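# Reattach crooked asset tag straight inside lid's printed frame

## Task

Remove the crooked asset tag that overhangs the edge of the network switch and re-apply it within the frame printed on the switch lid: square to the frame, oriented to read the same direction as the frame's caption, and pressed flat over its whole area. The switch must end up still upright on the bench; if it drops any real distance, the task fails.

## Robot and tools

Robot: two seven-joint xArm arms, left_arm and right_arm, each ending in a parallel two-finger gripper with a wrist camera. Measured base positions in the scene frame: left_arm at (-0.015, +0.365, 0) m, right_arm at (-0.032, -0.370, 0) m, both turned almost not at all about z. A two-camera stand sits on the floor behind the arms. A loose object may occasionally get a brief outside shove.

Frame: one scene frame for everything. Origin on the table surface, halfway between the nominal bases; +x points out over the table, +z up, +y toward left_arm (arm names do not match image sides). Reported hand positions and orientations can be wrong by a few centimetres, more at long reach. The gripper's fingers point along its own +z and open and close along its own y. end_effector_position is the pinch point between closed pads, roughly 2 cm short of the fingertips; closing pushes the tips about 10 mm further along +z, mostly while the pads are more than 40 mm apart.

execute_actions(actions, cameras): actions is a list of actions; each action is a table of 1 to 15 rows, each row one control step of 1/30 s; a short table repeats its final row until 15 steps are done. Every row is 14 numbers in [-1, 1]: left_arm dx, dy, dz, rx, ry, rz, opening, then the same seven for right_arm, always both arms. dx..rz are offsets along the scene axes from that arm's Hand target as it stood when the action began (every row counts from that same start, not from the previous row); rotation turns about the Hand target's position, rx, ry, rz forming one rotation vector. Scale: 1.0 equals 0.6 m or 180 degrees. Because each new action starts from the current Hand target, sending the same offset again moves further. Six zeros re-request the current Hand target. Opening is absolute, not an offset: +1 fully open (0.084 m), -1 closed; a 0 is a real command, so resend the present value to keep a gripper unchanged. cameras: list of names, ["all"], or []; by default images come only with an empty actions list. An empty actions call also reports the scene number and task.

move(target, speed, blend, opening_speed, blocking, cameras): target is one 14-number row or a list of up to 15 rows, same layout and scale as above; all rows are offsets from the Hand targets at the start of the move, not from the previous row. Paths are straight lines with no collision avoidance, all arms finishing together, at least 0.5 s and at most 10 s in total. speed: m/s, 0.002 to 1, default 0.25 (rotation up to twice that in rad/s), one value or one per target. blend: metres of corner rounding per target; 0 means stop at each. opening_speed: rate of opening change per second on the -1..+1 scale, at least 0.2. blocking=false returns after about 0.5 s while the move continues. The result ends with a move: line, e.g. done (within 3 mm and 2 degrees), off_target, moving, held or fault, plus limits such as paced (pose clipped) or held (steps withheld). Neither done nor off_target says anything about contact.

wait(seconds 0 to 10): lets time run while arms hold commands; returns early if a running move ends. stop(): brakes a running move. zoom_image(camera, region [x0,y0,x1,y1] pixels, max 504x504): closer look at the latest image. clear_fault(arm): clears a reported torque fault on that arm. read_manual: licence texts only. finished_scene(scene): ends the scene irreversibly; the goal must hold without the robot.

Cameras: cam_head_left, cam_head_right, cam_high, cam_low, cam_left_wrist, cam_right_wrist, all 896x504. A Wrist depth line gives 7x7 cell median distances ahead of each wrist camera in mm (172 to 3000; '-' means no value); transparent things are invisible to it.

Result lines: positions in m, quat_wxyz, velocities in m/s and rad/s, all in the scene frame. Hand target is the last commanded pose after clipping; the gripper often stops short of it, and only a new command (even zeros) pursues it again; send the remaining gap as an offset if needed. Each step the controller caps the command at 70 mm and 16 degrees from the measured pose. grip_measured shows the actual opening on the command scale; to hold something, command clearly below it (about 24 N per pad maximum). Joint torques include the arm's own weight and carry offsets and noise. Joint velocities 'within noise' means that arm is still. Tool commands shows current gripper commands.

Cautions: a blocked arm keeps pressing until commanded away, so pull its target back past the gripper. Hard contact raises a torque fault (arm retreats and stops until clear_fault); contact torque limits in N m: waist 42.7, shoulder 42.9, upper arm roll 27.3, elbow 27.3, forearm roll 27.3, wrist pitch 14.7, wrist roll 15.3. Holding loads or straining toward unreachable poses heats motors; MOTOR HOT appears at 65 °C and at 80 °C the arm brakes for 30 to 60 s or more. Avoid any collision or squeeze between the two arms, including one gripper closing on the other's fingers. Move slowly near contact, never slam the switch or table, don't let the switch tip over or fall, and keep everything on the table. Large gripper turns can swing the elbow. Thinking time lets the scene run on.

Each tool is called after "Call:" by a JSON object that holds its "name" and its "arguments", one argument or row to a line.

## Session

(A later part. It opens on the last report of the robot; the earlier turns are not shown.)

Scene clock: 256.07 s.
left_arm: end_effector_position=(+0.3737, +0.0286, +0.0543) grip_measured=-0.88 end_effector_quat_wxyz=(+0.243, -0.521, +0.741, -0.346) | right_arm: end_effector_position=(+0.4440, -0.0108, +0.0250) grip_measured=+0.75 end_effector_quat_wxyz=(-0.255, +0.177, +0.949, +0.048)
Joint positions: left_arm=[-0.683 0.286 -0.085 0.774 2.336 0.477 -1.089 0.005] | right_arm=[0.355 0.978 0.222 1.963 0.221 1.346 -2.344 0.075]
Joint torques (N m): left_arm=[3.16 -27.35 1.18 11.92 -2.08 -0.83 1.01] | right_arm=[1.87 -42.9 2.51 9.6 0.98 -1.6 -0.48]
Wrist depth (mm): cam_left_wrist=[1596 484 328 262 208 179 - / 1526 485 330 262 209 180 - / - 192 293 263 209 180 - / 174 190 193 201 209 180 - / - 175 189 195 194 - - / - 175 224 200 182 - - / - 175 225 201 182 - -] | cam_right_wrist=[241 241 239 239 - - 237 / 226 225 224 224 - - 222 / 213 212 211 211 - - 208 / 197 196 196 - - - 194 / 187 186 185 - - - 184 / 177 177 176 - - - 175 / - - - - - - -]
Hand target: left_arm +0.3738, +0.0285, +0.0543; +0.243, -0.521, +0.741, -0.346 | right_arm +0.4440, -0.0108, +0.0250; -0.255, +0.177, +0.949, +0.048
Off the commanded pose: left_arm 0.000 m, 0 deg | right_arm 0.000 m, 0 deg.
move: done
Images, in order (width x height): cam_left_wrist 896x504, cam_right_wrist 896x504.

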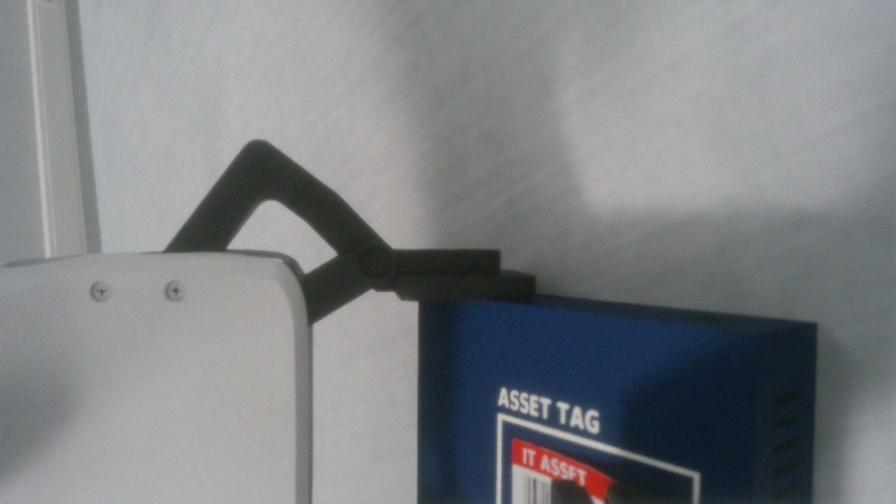

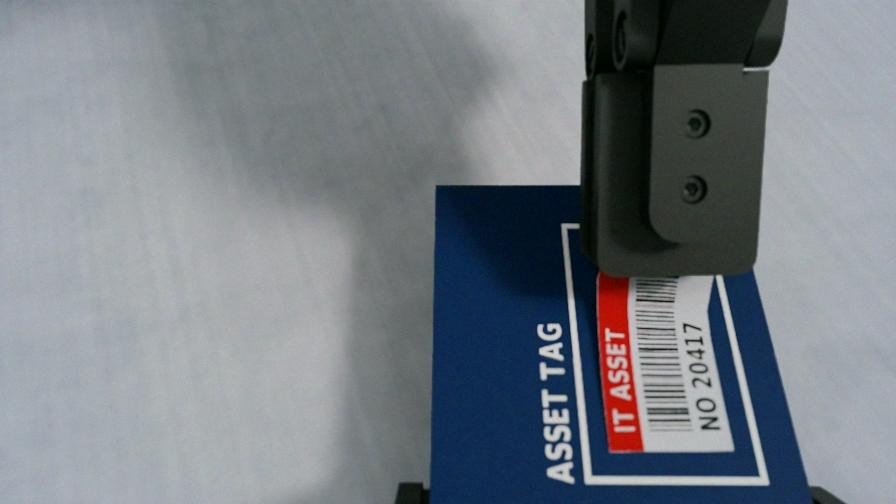

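Call:
{"name": "move", "arguments": {
  "target": [
    [-0.018, 0.0065, 0.016, 0, 0, 0, -0.86, 0, 0, 0, 0, 0, 0, 0.2]
  ],
  "speed": 0.03,
  "cameras": ["cam_right_wrist", "cam_left_wrist"]
}}

Call:
{"name": "zoom_image", "arguments": {
  "camera": "cam_right_wrist",
  "region": [540, 200, 820, 504]
}}

Scene clock: 258.33 s.
left_arm: end_effector_position=(+0.3630, +0.0324, +0.0639) grip_measured=-0.88 end_effector_quat_wxyz=(+0.243, -0.521, +0.741, -0.346) | right_arm: end_effector_position=(+0.4440, -0.0108, +0.0250) grip_measured=+0.75 end_effector_quat_wxyz=(-0.255, +0.177, +0.949, +0.048)
Joint positions: left_arm=[-0.691 0.233 -0.087 0.732 2.307 0.471 -1.069 0.005] | right_arm=[0.355 0.978 0.222 1.963 0.221 1.346 -2.344 0.075]
Joint torques (N m): left_arm=[-3.58 -26.97 -1.52 8.4 -2.35 -1.29 0.98] | right_arm=[-1.19 -42.47 1.46 9.81 1.25 -1.55 -0.8]
Wrist depth (mm): cam_left_wrist=[1604 517 350 278 222 190 - / 1564 519 351 278 222 191 - / 1536 - 312 280 223 191 - / 187 203 205 214 223 191 - / 184 189 199 210 196 192 - / 183 188 199 216 188 - - / 183 189 200 217 188 - -] | cam_right_wrist=[242 241 240 239 - - 236 / 226 225 225 224 - - 222 / 213 212 211 211 - - 209 / 197 197 196 - - - 194 / 187 186 186 - - - 184 / 177 177 176 - - - 175 / - - - - - - -]
Hand target: left_arm +0.3630, +0.0324, +0.0639; +0.243, -0.521, +0.741, -0.346 | right_arm +0.4440, -0.0108, +0.0250; -0.255, +0.177, +0.949, +0.048
Off the commanded pose: left_arm 0.000 m, 0 deg | right_arm 0.000 m, 0 deg.
move: done
Images, in order (width x height): cam_left_wrist 896x504, cam_right_wrist 896x504.

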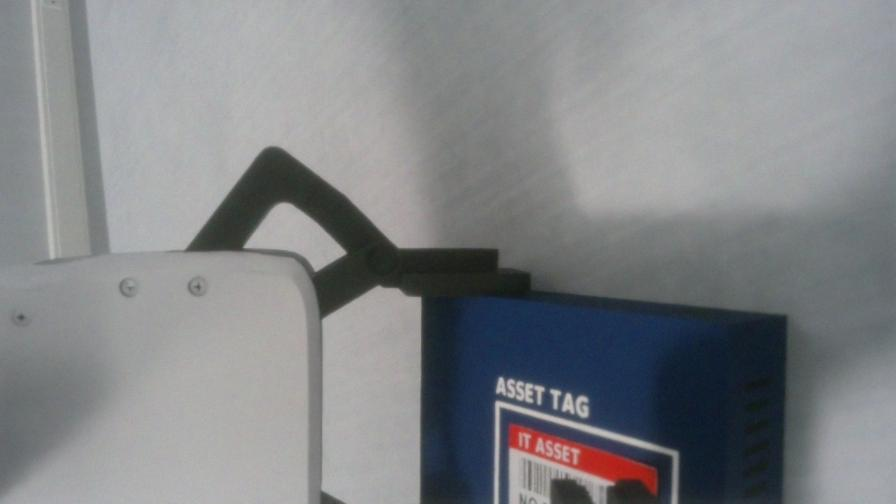

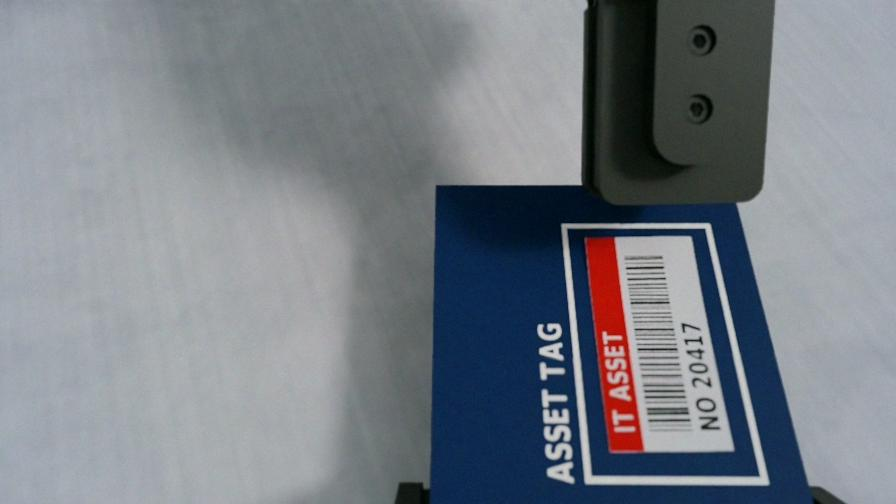

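Scaled by 1.658 from the camera's 896x504 image, which has a finer 1280x720 frame.

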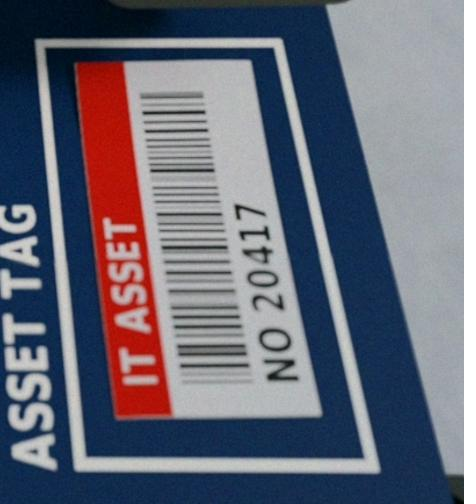

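Call:
{"name": "move", "arguments": {
  "target": [
    [0.0835, -0.0317, -0.0032, 0.014, 0.0363, 0, -1, 0, 0, 0, 0, 0, 0, 0.2]
  ],
  "speed": 0.06,
  "cameras": ["cam_right_wrist", "cam_left_wrist"]
}}

Scene clock: 272.93 s.
left_arm: end_effector_position=(+0.4131, +0.0134, +0.0620) grip_measured=-1.00 end_effector_quat_wxyz=(+0.212, -0.534, +0.762, -0.299) | right_arm: end_effector_position=(+0.4440, -0.0108, +0.0250) grip_measured=+0.75 end_effector_quat_wxyz=(-0.255, +0.177, +0.949, +0.048)
Joint positions: left_arm=[-0.658 0.365 -0.008 0.96 2.083 0.258 -0.765 0] | right_arm=[0.355 0.978 0.222 1.963 0.221 1.346 -2.344 0.075]
Joint torques (N m): left_arm=[-2.8 -18.32 0.53 12.57 -2.75 -2.02 1.13] | right_arm=[-5.92 -40.4 -0.78 12.05 1.09 -1.31 -1.56]
Wrist depth (mm): cam_left_wrist=[510 387 297 250 210 185 - / 513 366 297 251 210 186 - / 560 - - 242 211 186 - / - - - - 205 186 - / - - - - 179 187 - / - - - 264 179 - - / - - - 265 180 - -] | cam_right_wrist=[241 241 - - - - - / 226 225 225 - - - - / 213 212 207 - - - 205 / 197 197 196 - - - 194 / 186 186 186 - - - 184 / 177 177 176 - - - 174 / - - - - - - -]
Hand target: left_arm +0.4131, +0.0134, +0.0620; +0.212, -0.534, +0.762, -0.299 | right_arm +0.4440, -0.0108, +0.0250; -0.255, +0.177, +0.949, +0.048
Off the commanded pose: left_arm 0.000 m, 0 deg | right_arm 0.000 m, 0 deg.
move: done
Images, in order (width x height): cam_left_wrist 896x504, cam_right_wrist 896x504.

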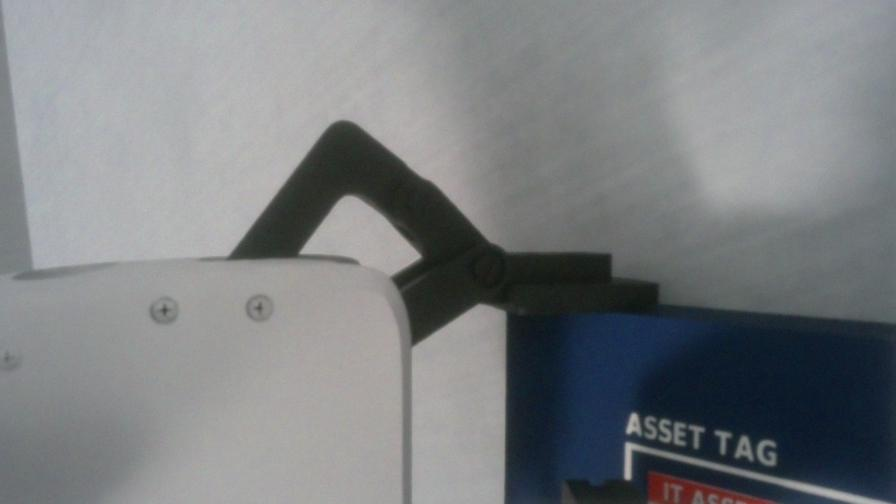

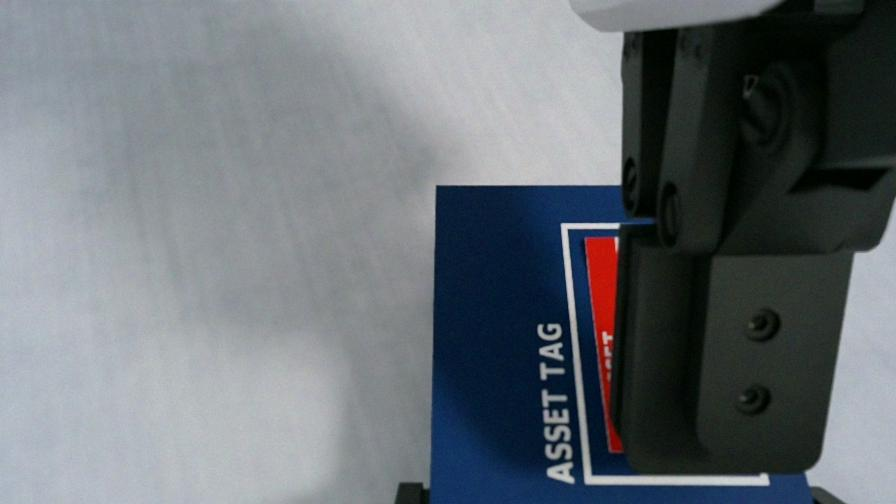

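Call:
{"name": "move", "arguments": {
  "target": [
    [-0.0009, -0.0023, -0.0192, 0, 0, 0, -1, 0, 0, 0, 0, 0, 0, 0.2]
  ],
  "speed": 0.04
}}

Call:
{"name": "move", "arguments": {
  "target": [
    [0, 0, -0.0025, 0, 0, 0, -1, 0, 0, 0, 0, 0, 0, 0.2]
  ],
  "speed": 0.02
}}

Call:
{"name": "move", "arguments": {
  "target": [
    [0, 0, -0.0025, 0, 0, 0, -1, 0, 0, 0, 0, 0, 0, 0.2]
  ],
  "speed": 0.02
}}

Scene clock: 275.17 s.
left_arm: end_effector_position=(+0.4125, +0.0120, +0.0505) grip_measured=-1.00 end_effector_quat_wxyz=(+0.212, -0.534, +0.762, -0.299) | right_arm: end_effector_position=(+0.4440, -0.0108, +0.0250) grip_measured=+0.75 end_effector_quat_wxyz=(-0.255, +0.177, +0.949, +0.048)
Joint positions: left_arm=[-0.654 0.396 -0.021 0.972 2.124 0.275 -0.812 0] | right_arm=[0.355 0.978 0.222 1.963 0.221 1.346 -2.344 0.075]
Joint torques (N m): left_arm=[2.63 -18.79 -1.66 12.61 1.01 1.5 -0.74] | right_arm=[-5.79 -39.07 -0.73 13.34 1.11 -1.24 -1.56]
Wrist depth (mm): cam_left_wrist=[476 359 276 234 195 178 - / 517 362 277 234 196 178 - / - - - 235 196 179 - / 446 - - 226 197 179 - / - - - - - - - / - - 268 246 - - - / - - 269 184 - - -] | cam_right_wrist=[242 241 - - - - - / 226 226 225 - - - - / 213 212 208 - - - - / 197 197 196 - - - 193 / 187 186 186 - - - 183 / 177 177 176 - - - 175 / - - - - - - -]
Hand target: left_arm +0.4125, +0.0120, +0.0505; +0.212, -0.534, +0.762, -0.299 | right_arm +0.4440, -0.0108, +0.0250; -0.255, +0.177, +0.949, +0.048
Off the commanded pose: left_arm 0.000 m, 0 deg | right_arm 0.000 m, 0 deg.
move: done

Scene clock: 275.87 s.
left_arm: end_effector_position=(+0.4125, +0.0120, +0.0490) grip_measured=-1.00 end_effector_quat_wxyz=(+0.212, -0.534, +0.762, -0.299) | right_arm: end_effector_position=(+0.4440, -0.0108, +0.0250) grip_measured=+0.75 end_effector_quat_wxyz=(-0.255, +0.177, +0.949, +0.048)
Joint positions: left_arm=[-0.653 0.399 -0.022 0.973 2.13 0.277 -0.818 0] | right_arm=[0.355 0.978 0.222 1.963 0.221 1.346 -2.344 0.075]
Joint torques (N m): left_arm=[2.88 -18.55 -1.78 12.52 1.13 1.39 -1.19] | right_arm=[-5.91 -38.72 -0.78 13.32 1.17 -1.34 -1.59]
Wrist depth (mm): cam_left_wrist=[471 356 274 231 194 - - / 511 358 275 232 194 - - / - - - 232 194 - - / 440 - - 224 195 177 - / - - - - - - - / - - 266 181 - - - / - - 267 181 - - -] | cam_right_wrist=[241 241 - - - - - / 226 225 220 - - - - / 213 212 207 - - - - / 197 197 196 - - - 193 / 187 186 186 - - - 184 / 177 177 176 - - - 175 / - - - - - - -]
Hand target: left_arm +0.4125, +0.0120, +0.0490; +0.212, -0.534, +0.762, -0.299 | right_arm +0.4440, -0.0108, +0.0250; -0.255, +0.177, +0.949, +0.048
Off the commanded pose: left_arm 0.000 m, 0 deg | right_arm 0.000 m, 0 deg.
move: done

Scene clock: 276.57 s.
left_arm: end_effector_position=(+0.4126, +0.0120, +0.0477) grip_measured=-1.00 end_effector_quat_wxyz=(+0.212, -0.534, +0.761, -0.299) | right_arm: end_effector_position=(+0.4440, -0.0108, +0.0250) grip_measured=+0.75 end_effector_quat_wxyz=(-0.255, +0.177, +0.949, +0.048)
Joint positions: left_arm=[-0.652 0.403 -0.024 0.974 2.136 0.28 -0.824 0] | right_arm=[0.355 0.978 0.222 1.963 0.221 1.346 -2.344 0.075]
Joint torques (N m): left_arm=[2.63 -2.93 -1.44 5.43 1.31 0.52 -0.9] | right_arm=[-5.56 -38.47 -0.75 13.22 1.04 -1.21 -1.61]
Wrist depth (mm): cam_left_wrist=[473 357 274 231 193 - - / 514 358 275 232 193 - - / - - - 232 194 - - / 442 - - 224 194 - - / - - - - - - - / - - 265 180 - - - / - - 267 181 - - -] | cam_right_wrist=[242 240 - - - - - / 226 225 220 - - - - / 212 212 208 - - - - / 197 196 196 - - - 193 / 187 186 186 - - - 183 / 177 177 176 - - - 175 / - - - - - - -]
Hand target: left_arm +0.4125, +0.0120, +0.0475; +0.212, -0.534, +0.762, -0.299 | right_arm +0.4440, -0.0108, +0.0250; -0.255, +0.177, +0.949, +0.048
Off the commanded pose: left_arm 0.000 m, 0 deg | right_arm 0.000 m, 0 deg.
move: done

Call:
{"name": "move", "arguments": {
  "target": [
    [0, 0, 0.0025, 0, 0, 0, -1, 0, 0, 0, 0, 0, 0, 0.2],
    [0.00358, -0.00138, 0.0025, 0, 0, 0, -1, 0, 0, 0, 0, 0, 0, 0.2],
    [0.00358, -0.00138, 0.0003, 0, 0, 0, -1, 0, 0, 0, 0, 0, 0, 0.2],
    [-0.01197, 0.00462, 0.0003, 0, 0, 0, -1, 0, 0, 0, 0, 0, 0, 0.2]
  ],
  "speed": 0.02,
  "cameras": ["cam_right_wrist"]
}}

Scene clock: 282.33 s.
left_arm: end_effector_position=(+0.4054, +0.0148, +0.0477) grip_measured=-1.00 end_effector_quat_wxyz=(+0.212, -0.534, +0.762, -0.299) | right_arm: end_effector_position=(+0.4440, -0.0108, +0.0250) grip_measured=+0.75 end_effector_quat_wxyz=(-0.255, +0.177, +0.949, +0.048)
Joint positions: left_arm=[-0.655 0.386 -0.029 0.948 2.146 0.289 -0.84 0] | right_arm=[0.355 0.978 0.222 1.963 0.221 1.346 -2.344 0.075]
Joint torques (N m): left_arm=[-4.02 -17.57 -2.71 -1.42 1.29 -2 -0.96] | right_arm=[-3.32 -35.86 -0.01 13.3 0.25 -1.21 -1.52]
Wrist depth (mm): cam_left_wrist=[474 358 274 231 193 - - / 477 359 275 232 193 - - / - - 263 232 194 - - / 443 - - 224 194 - - / - - - - - - - / - - 266 180 - - - / - - 267 181 - - -] | cam_right_wrist=[241 241 235 - - - - / 226 225 225 - - - 222 / 212 212 208 - - - 205 / 197 197 196 - - - 194 / 187 186 186 - - - 184 / 177 177 176 - - - 174 / - - - - - - -]
Hand target: left_arm +0.4053, +0.0148, +0.0477; +0.212, -0.534, +0.762, -0.299 | right_arm +0.4440, -0.0108, +0.0250; -0.255, +0.177, +0.949, +0.048
Off the commanded pose: left_arm 0.000 m, 0 deg | right_arm 0.000 m, 0 deg.
move: done
Images, in order (width x height): cam_right_wrist 896x504.

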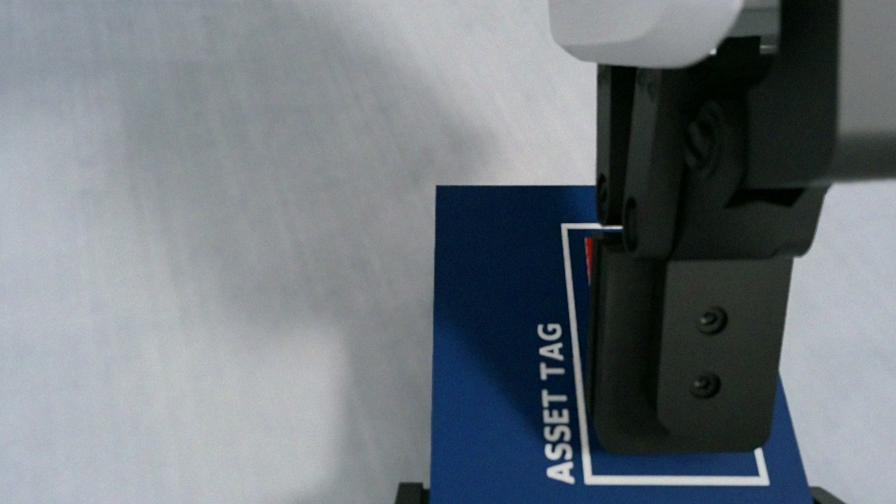

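Call:
{"name": "move", "arguments": {
  "target": [
    [-0.0311, 0.0120, 0.0003, 0, 0, 0, -1, 0, 0, 0, 0, 0, 0, 0.2]
  ],
  "speed": 0.03,
  "cameras": ["cam_right_wrist"]
}}

Scene clock: 285.53 s.
left_arm: end_effector_position=(+0.3867, +0.0220, +0.0478) grip_measured=-1.00 end_effector_quat_wxyz=(+0.212, -0.534, +0.762, -0.299) | right_arm: end_effector_position=(+0.4440, -0.0108, +0.0250) grip_measured=+0.75 end_effector_quat_wxyz=(-0.255, +0.177, +0.949, +0.048)
Joint positions: left_arm=[-0.663 0.342 -0.041 0.882 2.166 0.312 -0.878 0] | right_arm=[0.355 0.978 0.222 1.963 0.221 1.346 -2.344 0.075]
Joint torques (N m): left_arm=[-3.99 -17.71 -2.6 -0.36 1.18 -1.81 -1.12] | right_arm=[-1.94 -34.42 0.61 13.37 -0.21 -1.13 -1.39]
Wrist depth (mm): cam_left_wrist=[472 357 274 231 193 - - / 475 359 275 231 194 - - / - - 276 232 194 - - / 480 - 253 216 194 - - / - - - 180 188 - - / - - 292 187 - - - / - - 293 188 - - -] | cam_right_wrist=[241 241 240 - - - 236 / 226 226 225 224 - - 221 / 212 212 211 215 - - 208 / 197 196 196 - - - 194 / 186 186 186 - - - 184 / 177 177 176 - - - 175 / - - - - - - -]
Hand target: left_arm +0.3867, +0.0220, +0.0478; +0.212, -0.534, +0.762, -0.299 | right_arm +0.4440, -0.0108, +0.0250; -0.255, +0.177, +0.949, +0.048
Off the commanded pose: left_arm 0.000 m, 0 deg | right_arm 0.000 m, 0 deg.
move: done
Images, in order (width x height): cam_right_wrist 896x504.

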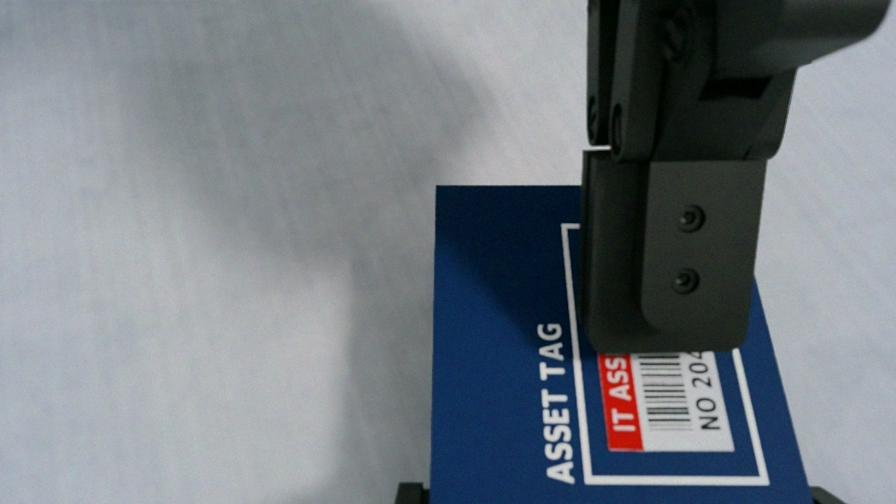

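Call:
{"name": "move", "arguments": {
  "target": [
    [-0.0327, 0.0126, 0, 0, 0, 0, -1, 0, 0, 0, 0, 0, 0, 0.2],
    [-0.0427, 0.0165, 0.0333, 0, 0, 0, -1, 0, 0, 0, 0, 0, 0, 0.2],
    [-0.0927, 0.0365, 0.06, 0, 0, 0, -1, 0, 0, 0, 0, 0, 0, 0.2]
  ],
  "speed": [0.03, 0.1, 0.15],
  "blend": [0, 0.01, 0],
  "cameras": ["cam_right_wrist"]
}}

Call:
{"name": "zoom_image", "arguments": {
  "camera": "cam_right_wrist",
  "region": [540, 200, 820, 504]
}}

Scene clock: 288.40 s.
left_arm: end_effector_position=(+0.3311, +0.0439, +0.0838) grip_measured=-1.00 end_effector_quat_wxyz=(+0.212, -0.534, +0.762, -0.299) | right_arm: end_effector_position=(+0.4440, -0.0108, +0.0250) grip_measured=+0.75 end_effector_quat_wxyz=(-0.255, +0.177, +0.949, +0.048)
Joint positions: left_arm=[-0.701 0.1 -0.05 0.661 2.036 0.317 -0.791 0] | right_arm=[0.355 0.978 0.222 1.963 0.221 1.346 -2.344 0.075]
Joint torques (N m): left_arm=[-3 -24.32 -1.25 9.11 -2.42 1.53 0.88] | right_arm=[-0.55 -32.82 1.03 13.24 -0.59 -1.14 -1.27]
Wrist depth (mm): cam_left_wrist=[578 435 335 283 237 203 183 / 580 438 337 283 237 204 183 / 584 236 322 284 238 204 183 / 212 226 239 264 238 205 184 / 206 217 339 239 207 205 184 / 205 217 340 240 200 205 184 / 206 218 261 241 201 206 185] | cam_right_wrist=[241 241 240 239 238 237 236 / 226 225 225 224 223 222 222 / 213 212 211 215 214 210 208 / 197 197 196 - - - 194 / 187 186 185 - - - 184 / 177 177 176 - - - 175 / - - - - - - -]
Hand target: left_arm +0.3311, +0.0439, +0.0838; +0.212, -0.534, +0.762, -0.299 | right_arm +0.4440, -0.0108, +0.0250; -0.255, +0.177, +0.949, +0.048
Off the commanded pose: left_arm 0.000 m, 0 deg | right_arm 0.000 m, 0 deg.
move: done
Images, in order (width x height): cam_right_wrist 896x504.

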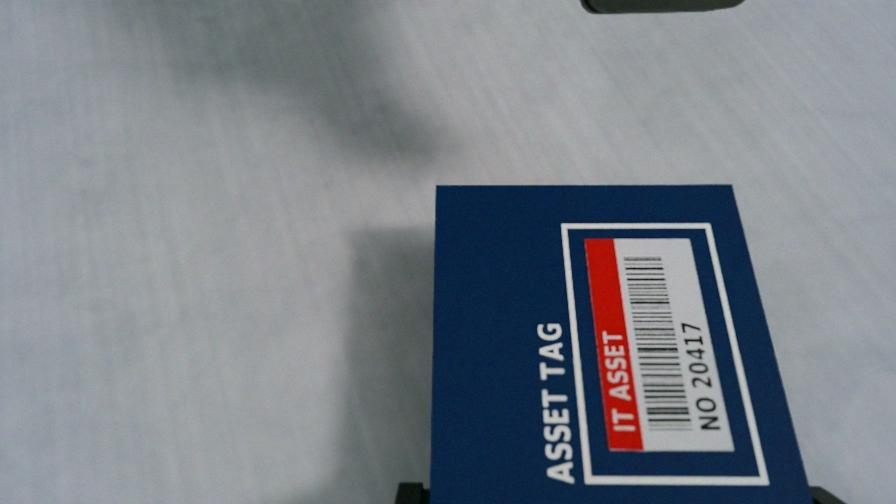

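Scaled by 1.658 from the camera's 896x504 image, which has a finer 1280x720 frame.

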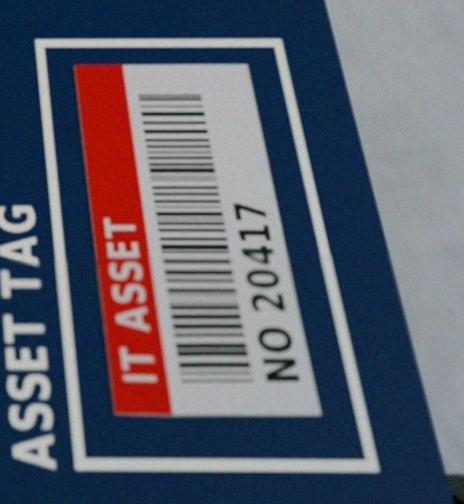

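Call:
{"name": "move", "arguments": {
  "target": [
    [0.1367, -0.0615, -0.0463, -0.01037, 0.004, 0, -1, 0, 0, 0, 0, 0, 0, 0.2],
    [0.1367, -0.0615, -0.0588, -0.01037, 0.004, 0, -1, 0, 0, 0, 0, 0, 0, 0.2]
  ],
  "speed": [0.12, 0.02],
  "cameras": ["cam_right_wrist"]
}}

Scene clock: 294.13 s.
left_arm: end_effector_position=(+0.4131, +0.0070, +0.0486) grip_measured=-1.00 end_effector_quat_wxyz=(+0.198, -0.540, +0.758, -0.308) | right_arm: end_effector_position=(+0.4440, -0.0108, +0.0250) grip_measured=+0.75 end_effector_quat_wxyz=(-0.255, +0.177, +0.949, +0.048)
Joint positions: left_arm=[-0.636 0.411 -0.038 0.991 2.177 0.259 -0.879 0] | right_arm=[0.355 0.978 0.222 1.963 0.221 1.346 -2.344 0.075]
Joint torques (N m): left_arm=[3.02 -15.96 -1.58 11.23 1.18 1.17 -1.08] | right_arm=[0.59 -30.82 1.39 13.41 -1.05 -1.43 -1.18]
Wrist depth (mm): cam_left_wrist=[493 370 283 238 199 181 - / 490 368 282 237 198 180 - / - - 268 236 198 180 - / 418 - - 227 197 179 - / - - - - - 175 - / - - 255 244 - - - / - - 265 243 - - -] | cam_right_wrist=[242 241 - - - - - / 226 225 - - - - - / 213 212 207 - - - 205 / 197 196 196 - - - 190 / 187 186 186 - - - 183 / 177 177 176 - - - 175 / - - - - - - -]
Hand target: left_arm +0.4131, +0.0070, +0.0486; +0.198, -0.540, +0.758, -0.308 | right_arm +0.4440, -0.0108, +0.0250; -0.255, +0.177, +0.949, +0.048
Off the commanded pose: left_arm 0.000 m, 0 deg | right_arm 0.000 m, 0 deg.
move: done
Images, in order (width x height): cam_right_wrist 896x504.

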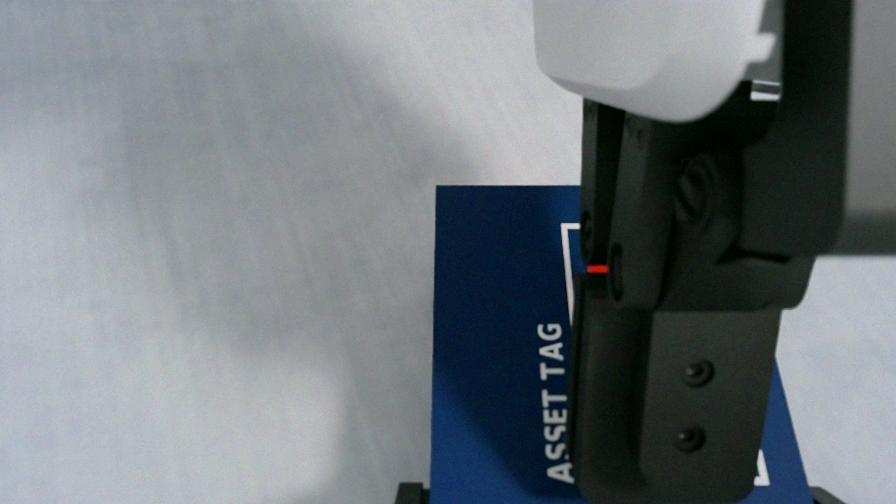

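Call:
{"name": "move", "arguments": {
  "target": [
    [0, 0, -0.0010, 0, 0, 0, -1, 0, 0, 0, 0, 0, 0, 0.2],
    [-0.0397, 0.0153, -0.0010, 0, 0, 0, -1, 0, 0, 0, 0, 0, 0, 0.2],
    [-0.0793, 0.0306, -0.0010, 0, 0, 0, -1, 0, 0, 0, 0, 0, 0, 0.2],
    [-0.0793, 0.0306, 0.0125, 0, 0, 0, -1, 0, 0, 0, 0, 0, 0, 0.2]
  ],
  "speed": 0.03,
  "blend": [0, 0.002, 0, 0],
  "cameras": ["cam_right_wrist"]
}}

Call:
{"name": "zoom_image", "arguments": {
  "camera": "cam_right_wrist",
  "region": [540, 200, 820, 504]
}}

Scene clock: 298.53 s.
left_arm: end_effector_position=(+0.3655, +0.0254, +0.0560) grip_measured=-1.00 end_effector_quat_wxyz=(+0.198, -0.540, +0.758, -0.308) | right_arm: end_effector_position=(+0.4440, -0.0108, +0.0250) grip_measured=+0.75 end_effector_quat_wxyz=(-0.255, +0.177, +0.949, +0.048)
Joint positions: left_arm=[-0.658 0.277 -0.065 0.816 2.198 0.307 -0.943 0] | right_arm=[0.355 0.978 0.222 1.963 0.221 1.346 -2.344 0.075]
Joint torques (N m): left_arm=[-3.7 -28.08 0.79 8.55 -2.82 -1.83 0.92] | right_arm=[0.22 -33.24 1.18 13.28 -1.16 -1.77 -1.25]
Wrist depth (mm): cam_left_wrist=[514 387 296 249 208 183 - / 509 385 295 248 207 183 - / 607 190 281 248 207 182 - / 468 187 196 237 206 182 - / - 175 193 201 206 177 - / - 175 305 200 179 - - / - 175 304 199 178 - -] | cam_right_wrist=[241 241 240 239 - 237 237 / 226 225 225 224 - 222 222 / 212 212 211 215 - 209 209 / 197 197 196 - - - 194 / 187 186 186 - - - 183 / 177 177 176 - - - 175 / - - - - - - -]
Hand target: left_arm +0.3655, +0.0254, +0.0561; +0.198, -0.540, +0.758, -0.308 | right_arm +0.4440, -0.0108, +0.0250; -0.255, +0.177, +0.949, +0.048
Off the commanded pose: left_arm 0.000 m, 0 deg | right_arm 0.000 m, 0 deg.
move: done
Images, in order (width x height): cam_right_wrist 896x504.

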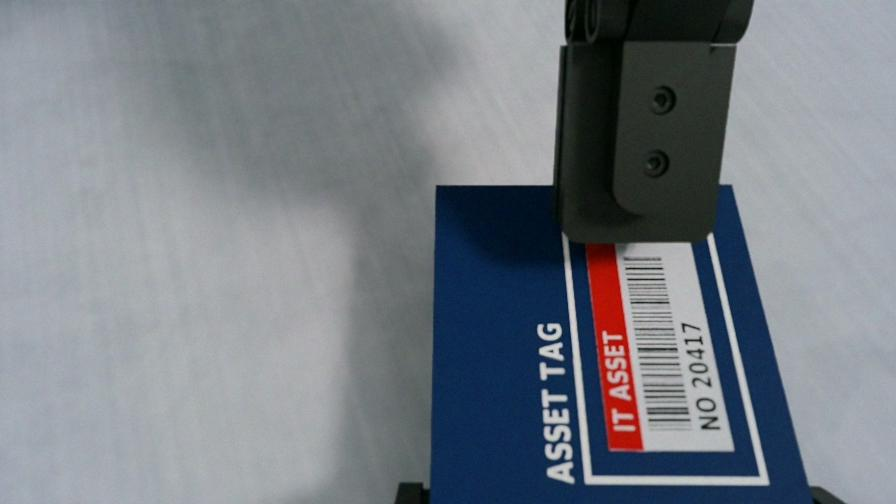

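Scaled by 1.658 from the camera's 896x504 image, which has a finer 1280x720 frame.

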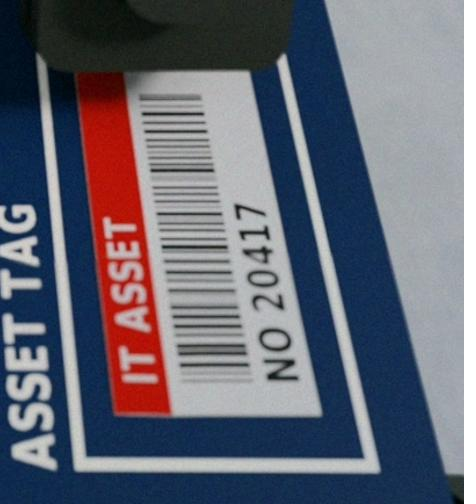

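Call:
{"name": "move", "arguments": {
  "target": [
    [0.0865, -0.0120, 0, 0.02074, -0.008, 0, -1, 0, 0, 0, 0, 0, 0, 0.2],
    [0.0865, -0.0120, -0.0122, 0.02074, -0.008, 0, -1, 0, 0, 0, 0, 0, 0, 0.2]
  ],
  "speed": [0.12, 0.02],
  "cameras": ["cam_right_wrist"]
}}

Scene clock: 301.70 s.
left_arm: end_effector_position=(+0.4174, +0.0182, +0.0488) grip_measured=-1.00 end_effector_quat_wxyz=(+0.225, -0.529, +0.765, -0.290) | right_arm: end_effector_position=(+0.4440, -0.0108, +0.0250) grip_measured=+0.75 end_effector_quat_wxyz=(-0.255, +0.177, +0.949, +0.048)
Joint positions: left_arm=[-0.652 0.399 -0.016 0.968 2.093 0.293 -0.756 0] | right_arm=[0.355 0.978 0.222 1.963 0.221 1.346 -2.344 0.075]
Joint torques (N m): left_arm=[2.95 -16.71 -1.47 11.73 1.26 1.41 -0.95] | right_arm=[-0.36 -36.65 0.95 13.35 -0.97 -1.9 -1.29]
Wrist depth (mm): cam_left_wrist=[485 344 265 224 188 - - / 495 349 257 225 190 - - / 432 - - 220 191 - - / - - - - 180 - - / - - - 241 - - - / - - 264 179 - - - / - - 268 245 - - -] | cam_right_wrist=[242 240 - - - - - / 226 225 220 - - - - / 213 212 211 - - - - / 197 197 196 - - - - / 187 186 185 - - - 181 / 177 177 176 - - - 175 / - - - - - - -]
Hand target: left_arm +0.4174, +0.0182, +0.0487; +0.225, -0.529, +0.765, -0.290 | right_arm +0.4440, -0.0108, +0.0250; -0.255, +0.177, +0.949, +0.048
Off the commanded pose: left_arm 0.000 m, 0 deg | right_arm 0.000 m, 0 deg.
move: done
Images, in order (width x height): cam_right_wrist 896x504.

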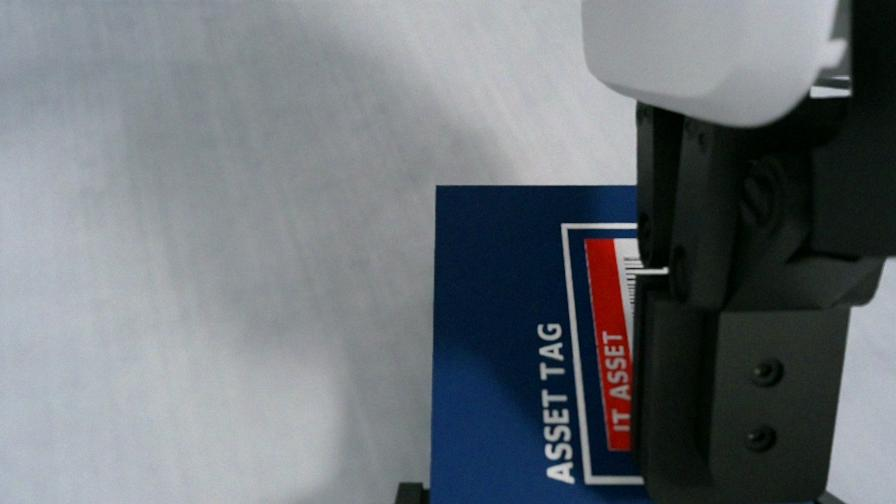

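Call:
{"name": "move", "arguments": {
  "target": [
    [-0.0015, -0.0039, 0.0020, 0, 0, 0, -1, 0, 0, 0, 0, 0, 0, 0.2],
    [-0.0015, -0.0039, -0.0009, 0, 0, 0, -1, 0, 0, 0, 0, 0, 0, 0.2],
    [-0.0412, 0.0114, -0.0009, 0, 0, 0, -1, 0, 0, 0, 0, 0, 0, 0.2],
    [-0.0808, 0.0267, -0.0009, 0, 0, 0, -1, 0, 0, 0, 0, 0, 0, 0.2],
    [-0.0808, 0.0267, 0.0125, 0, 0, 0, -1, 0, 0, 0, 0, 0, 0, 0.2]
  ],
  "speed": 0.03,
  "blend": [0, 0, 0.002, 0, 0],
  "cameras": ["cam_right_wrist"]
}}

Call:
{"name": "zoom_image", "arguments": {
  "camera": "cam_right_wrist",
  "region": [540, 200, 820, 504]
}}

Scene clock: 307.13 s.
left_arm: end_effector_position=(+0.3689, +0.0342, +0.0562) grip_measured=-1.00 end_effector_quat_wxyz=(+0.225, -0.529, +0.765, -0.290) | right_arm: end_effector_position=(+0.4440, -0.0108, +0.0250) grip_measured=+0.75 end_effector_quat_wxyz=(-0.255, +0.177, +0.949, +0.048)
Joint positions: left_arm=[-0.682 0.267 -0.04 0.797 2.104 0.341 -0.815 0] | right_arm=[0.355 0.978 0.222 1.963 0.221 1.346 -2.344 0.075]
Joint torques (N m): left_arm=[-3.21 -28.06 0.73 8.74 -2.04 -1.68 0.97] | right_arm=[-1.11 -41.84 0.77 13.5 -1.07 -2.33 -1.28]
Wrist depth (mm): cam_left_wrist=[473 361 279 235 197 179 - / 479 344 281 237 199 180 - / - 184 271 239 200 182 - / 494 177 189 223 201 177 - / - 176 302 196 - - - / - 176 305 198 - - - / - 175 309 200 - - -] | cam_right_wrist=[241 240 240 239 - - 236 / 226 226 225 224 - - 222 / 213 212 211 211 - - 209 / 197 197 196 - - - 194 / 187 186 186 - - - 184 / 177 177 176 - - - 175 / - - - - - - -]
Hand target: left_arm +0.3689, +0.0342, +0.0562; +0.225, -0.529, +0.765, -0.290 | right_arm +0.4440, -0.0108, +0.0250; -0.255, +0.177, +0.949, +0.048
Off the commanded pose: left_arm 0.000 m, 0 deg | right_arm 0.000 m, 0 deg.
move: done
Images, in order (width x height): cam_right_wrist 896x504.

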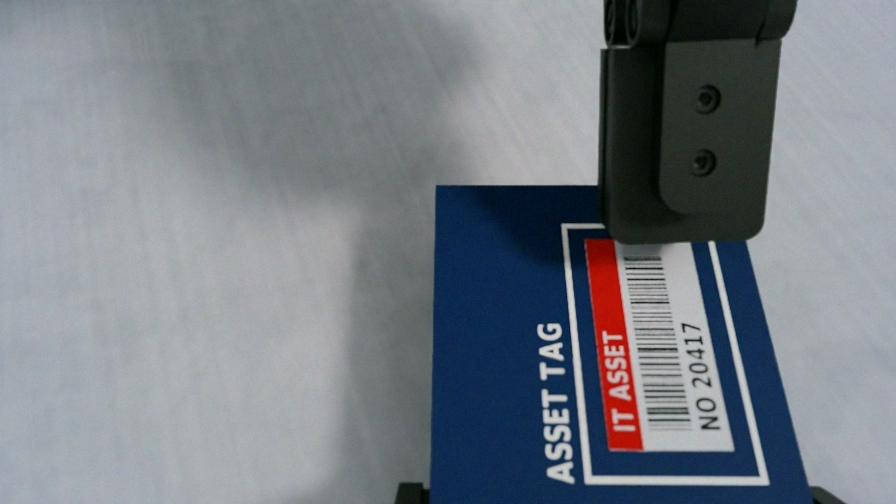

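Scaled by 1.658 from the camera's 896x504 image, which has a finer 1280x720 frame.

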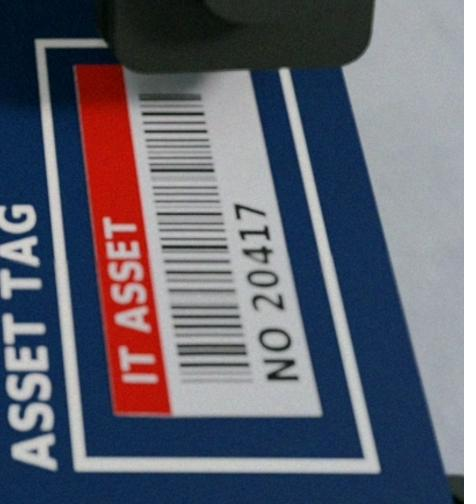

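Call:
{"name": "move", "arguments": {
  "target": [
    [0.0772, -0.0395, 0, -0.01037, 0.004, 0, -1, 0, 0, 0, 0, 0, 0, 0.2],
    [0.0772, -0.0395, -0.0137, -0.01037, 0.004, 0, -1, 0, 0, 0, 0, 0, 0, 0.2],
    [0.0772, -0.0395, -0.0100, -0.01037, 0.004, 0, -1, 0, 0, 0, 0, 0, 0, 0.2],
    [0.0757, -0.0389, -0.0100, -0.01037, 0.004, 0, -1, 0, 0, 0, 0, 0, 0, 0.2],
    [0.0757, -0.0389, -0.0138, -0.01037, 0.004, 0, -1, 0, 0, 0, 0, 0, 0, 0.2],
    [-0.0028, -0.0086, -0.0138, -0.01037, 0.004, 0, -1, 0, 0, 0, 0, 0, 0, 0.2],
    [-0.0028, -0.0086, 0, -0.01037, 0.004, 0, -1, 0, 0, 0, 0, 0, 0, 0.2]
  ],
  "speed": [0.12, 0.03, 0.03, 0.03, 0.03, 0.03, 0.05],
  "cameras": ["cam_right_wrist"]
}}

Call:
{"name": "zoom_image", "arguments": {
  "camera": "cam_right_wrist",
  "region": [540, 200, 820, 504]
}}

Scene clock: 314.43 s.
left_arm: end_effector_position=(+0.3672, +0.0290, +0.0562) grip_measured=-1.00 end_effector_quat_wxyz=(+0.212, -0.534, +0.762, -0.299) | right_arm: end_effector_position=(+0.4440, -0.0108, +0.0250) grip_measured=+0.75 end_effector_quat_wxyz=(-0.255, +0.177, +0.949, +0.048)
Joint positions: left_arm=[-0.667 0.273 -0.056 0.807 2.146 0.324 -0.873 0] | right_arm=[0.355 0.978 0.222 1.963 0.221 1.346 -2.344 0.075]
Joint torques (N m): left_arm=[-3.5 -27.79 0.72 8.66 -2.72 -1.84 0.87] | right_arm=[-2.2 -43.04 0.35 13.3 -1.05 -2.46 -1.46]
Wrist depth (mm): cam_left_wrist=[492 373 287 242 202 179 - / 496 375 288 242 203 179 - / - 187 276 243 203 180 - / 499 184 193 234 204 180 - / - 174 190 198 191 175 - / - 176 305 199 - - - / - 177 307 200 - - -] | cam_right_wrist=[242 241 239 239 - 237 237 / 226 226 225 224 - 222 222 / 213 212 211 211 - 209 209 / 197 197 196 - - - 194 / 186 186 186 - - - 183 / 177 177 176 - - - 175 / - - - - - - -]
Hand target: left_arm +0.3672, +0.0290, +0.0562; +0.212, -0.534, +0.762, -0.299 | right_arm +0.4440, -0.0108, +0.0250; -0.255, +0.177, +0.949, +0.048
Off the commanded pose: left_arm 0.000 m, 0 deg | right_arm 0.000 m, 0 deg.
move: done
Images, in order (width x height): cam_right_wrist 896x504.

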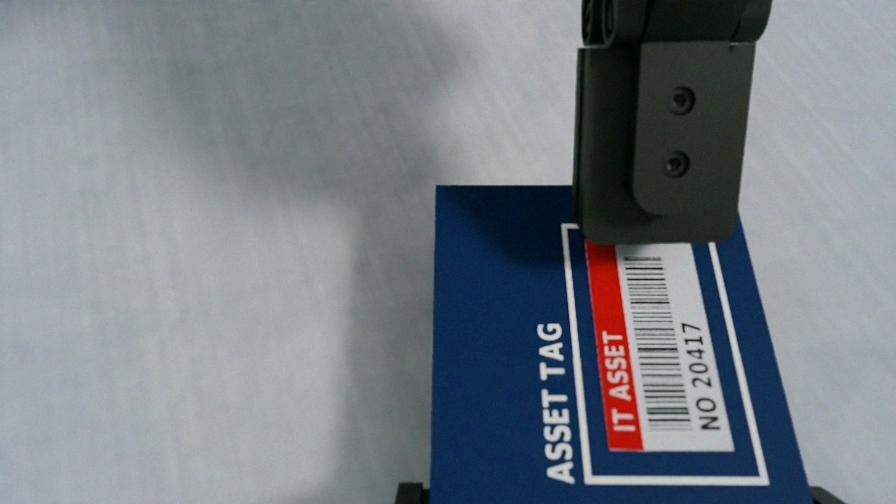

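Scaled by 1.658 from the camera's 896x504 image, which has a finer 1280x720 frame.

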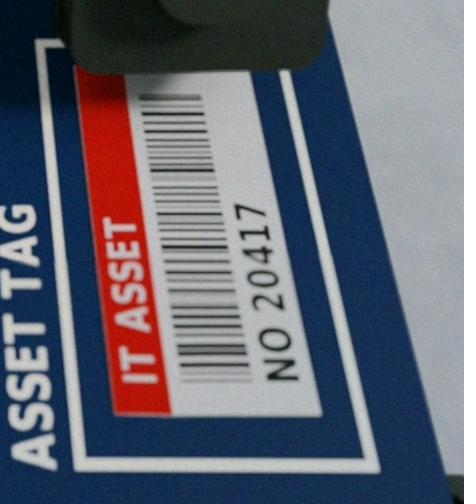

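Call:
{"name": "move", "arguments": {
  "target": [
    [-0.12, 0.06, 0.12, 0, 0, 0, -1, 0, 0, 0, 0, 0, 0, 1],
    [-0.12, 0.06, 0.12, 0, 0, 0, -1, 0, 0, 0.15, 0, 0, 0, 1]
  ],
  "speed": [0.15, 0.1],
  "opening_speed": 0.8,
  "cameras": ["cam_right_wrist", "cam_left_wrist", "cam_high", "cam_low"]
}}

Call:
{"name": "zoom_image", "arguments": {
  "camera": "cam_right_wrist",
  "region": [420, 280, 700, 504]
}}

Scene clock: 318.13 s.
left_arm: end_effector_position=(+0.2952, +0.0650, +0.1282) grip_measured=-1.00 end_effector_quat_wxyz=(+0.212, -0.534, +0.762, -0.299) | right_arm: end_effector_position=(+0.4440, -0.0108, +0.1150) grip_measured=+1.00 end_effector_quat_wxyz=(-0.255, +0.177, +0.949, +0.048)
Joint positions: left_arm=[-0.693 -0.162 -0.065 0.486 1.767 0.28 -0.523 0] | right_arm=[0.347 0.861 0.234 2.018 0.228 1.508 -2.291 0.084]
Joint torques (N m): left_arm=[2.8 -19.58 -0.88 9.9 -2.4 1.23 0.93] | right_arm=[-4 -44.75 5.91 14.11 2.85 0.68 2.23]
Wrist depth (mm): cam_left_wrist=[712 537 414 336 292 251 220 / 662 538 415 336 292 251 220 / 234 512 417 338 293 251 221 / 228 242 417 326 275 252 221 / 247 546 438 306 264 252 221 / 247 549 420 307 264 253 221 / 223 266 402 340 277 254 222] | cam_right_wrist=[369 368 367 365 356 362 362 / 346 344 344 343 341 340 339 / 325 324 323 322 321 320 319 / 302 300 300 298 298 297 296 / 286 284 284 283 283 277 277 / 267 267 265 237 233 263 263 / 255 254 254 226 222 252 251]
Hand target: left_arm +0.2952, +0.0650, +0.1282; +0.212, -0.534, +0.762, -0.299 | right_arm +0.4440, -0.0108, +0.1150; -0.255, +0.177, +0.949, +0.048
Off the commanded pose: left_arm 0.000 m, 0 deg | right_arm 0.000 m, 0 deg.
move: done
Images, in order (width x height): cam_high 896x504, cam_low 896x504, cam_left_wrist 896x504, cam_right_wrist 896x504.

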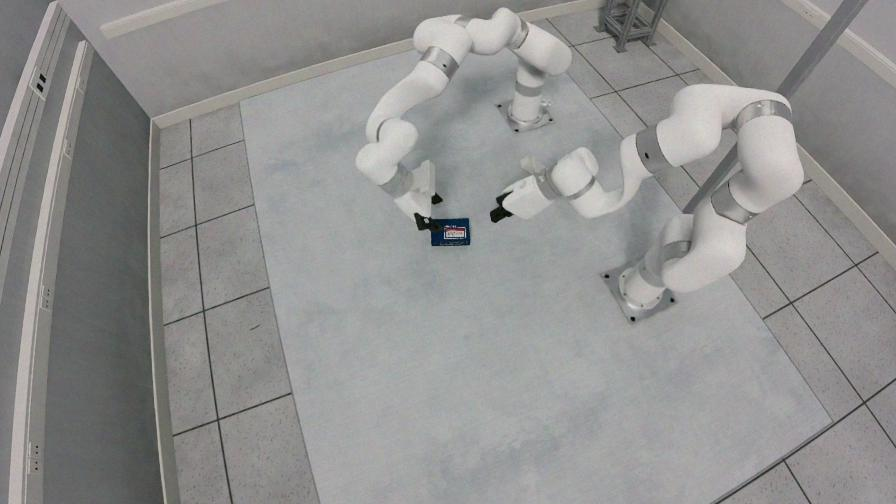

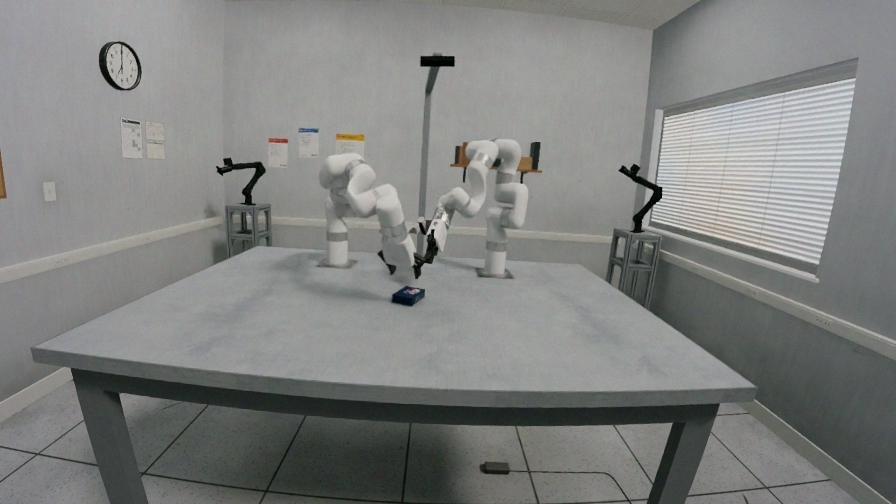

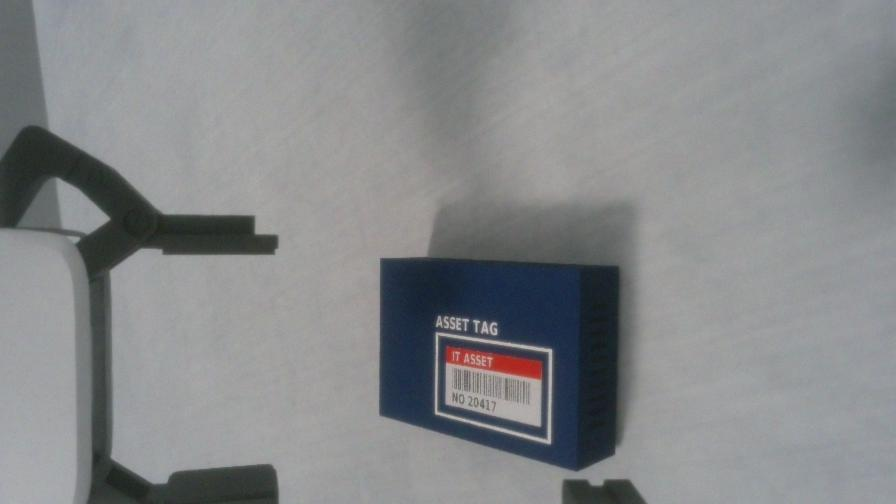

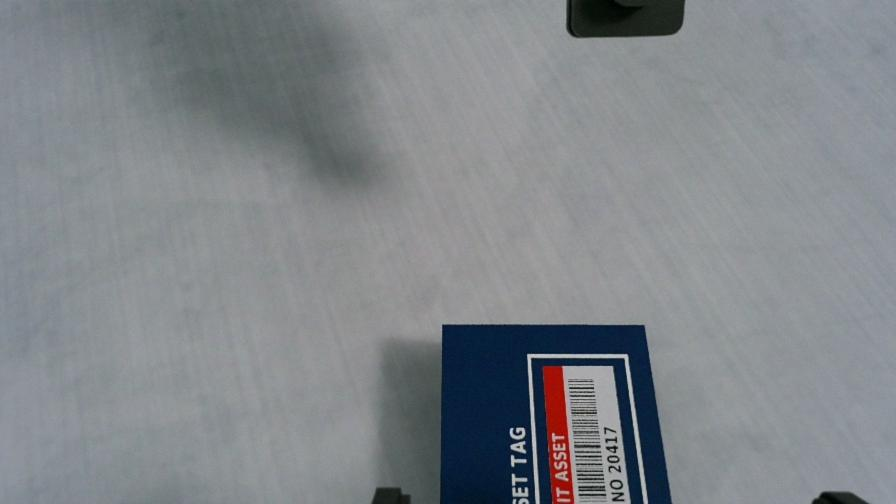

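Scaled by 1.800 from the camera's 896x504 image, which has a finer 1280x720 frame.

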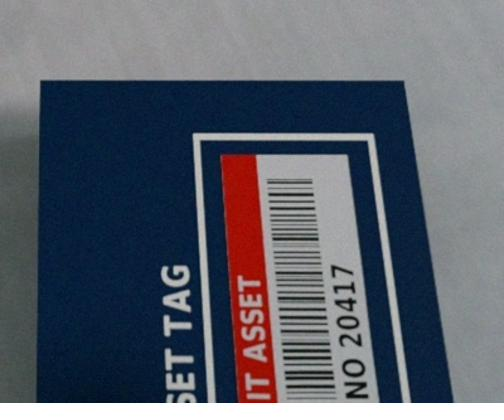

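Call:
{"name": "zoom_image", "arguments": {
  "camera": "cam_left_wrist",
  "region": [370, 240, 640, 480]
}}

Scaled by 1.867 from the camera's 896x504 image, which has a finer 1280x720 frame.

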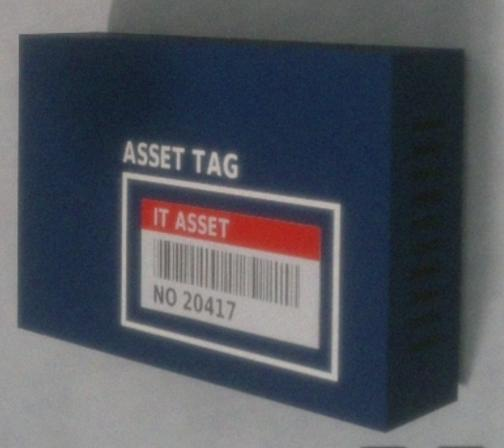

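Call:
{"name": "finished_scene", "arguments": {
  "scene": 1
}}

The scene is finished: the task was done.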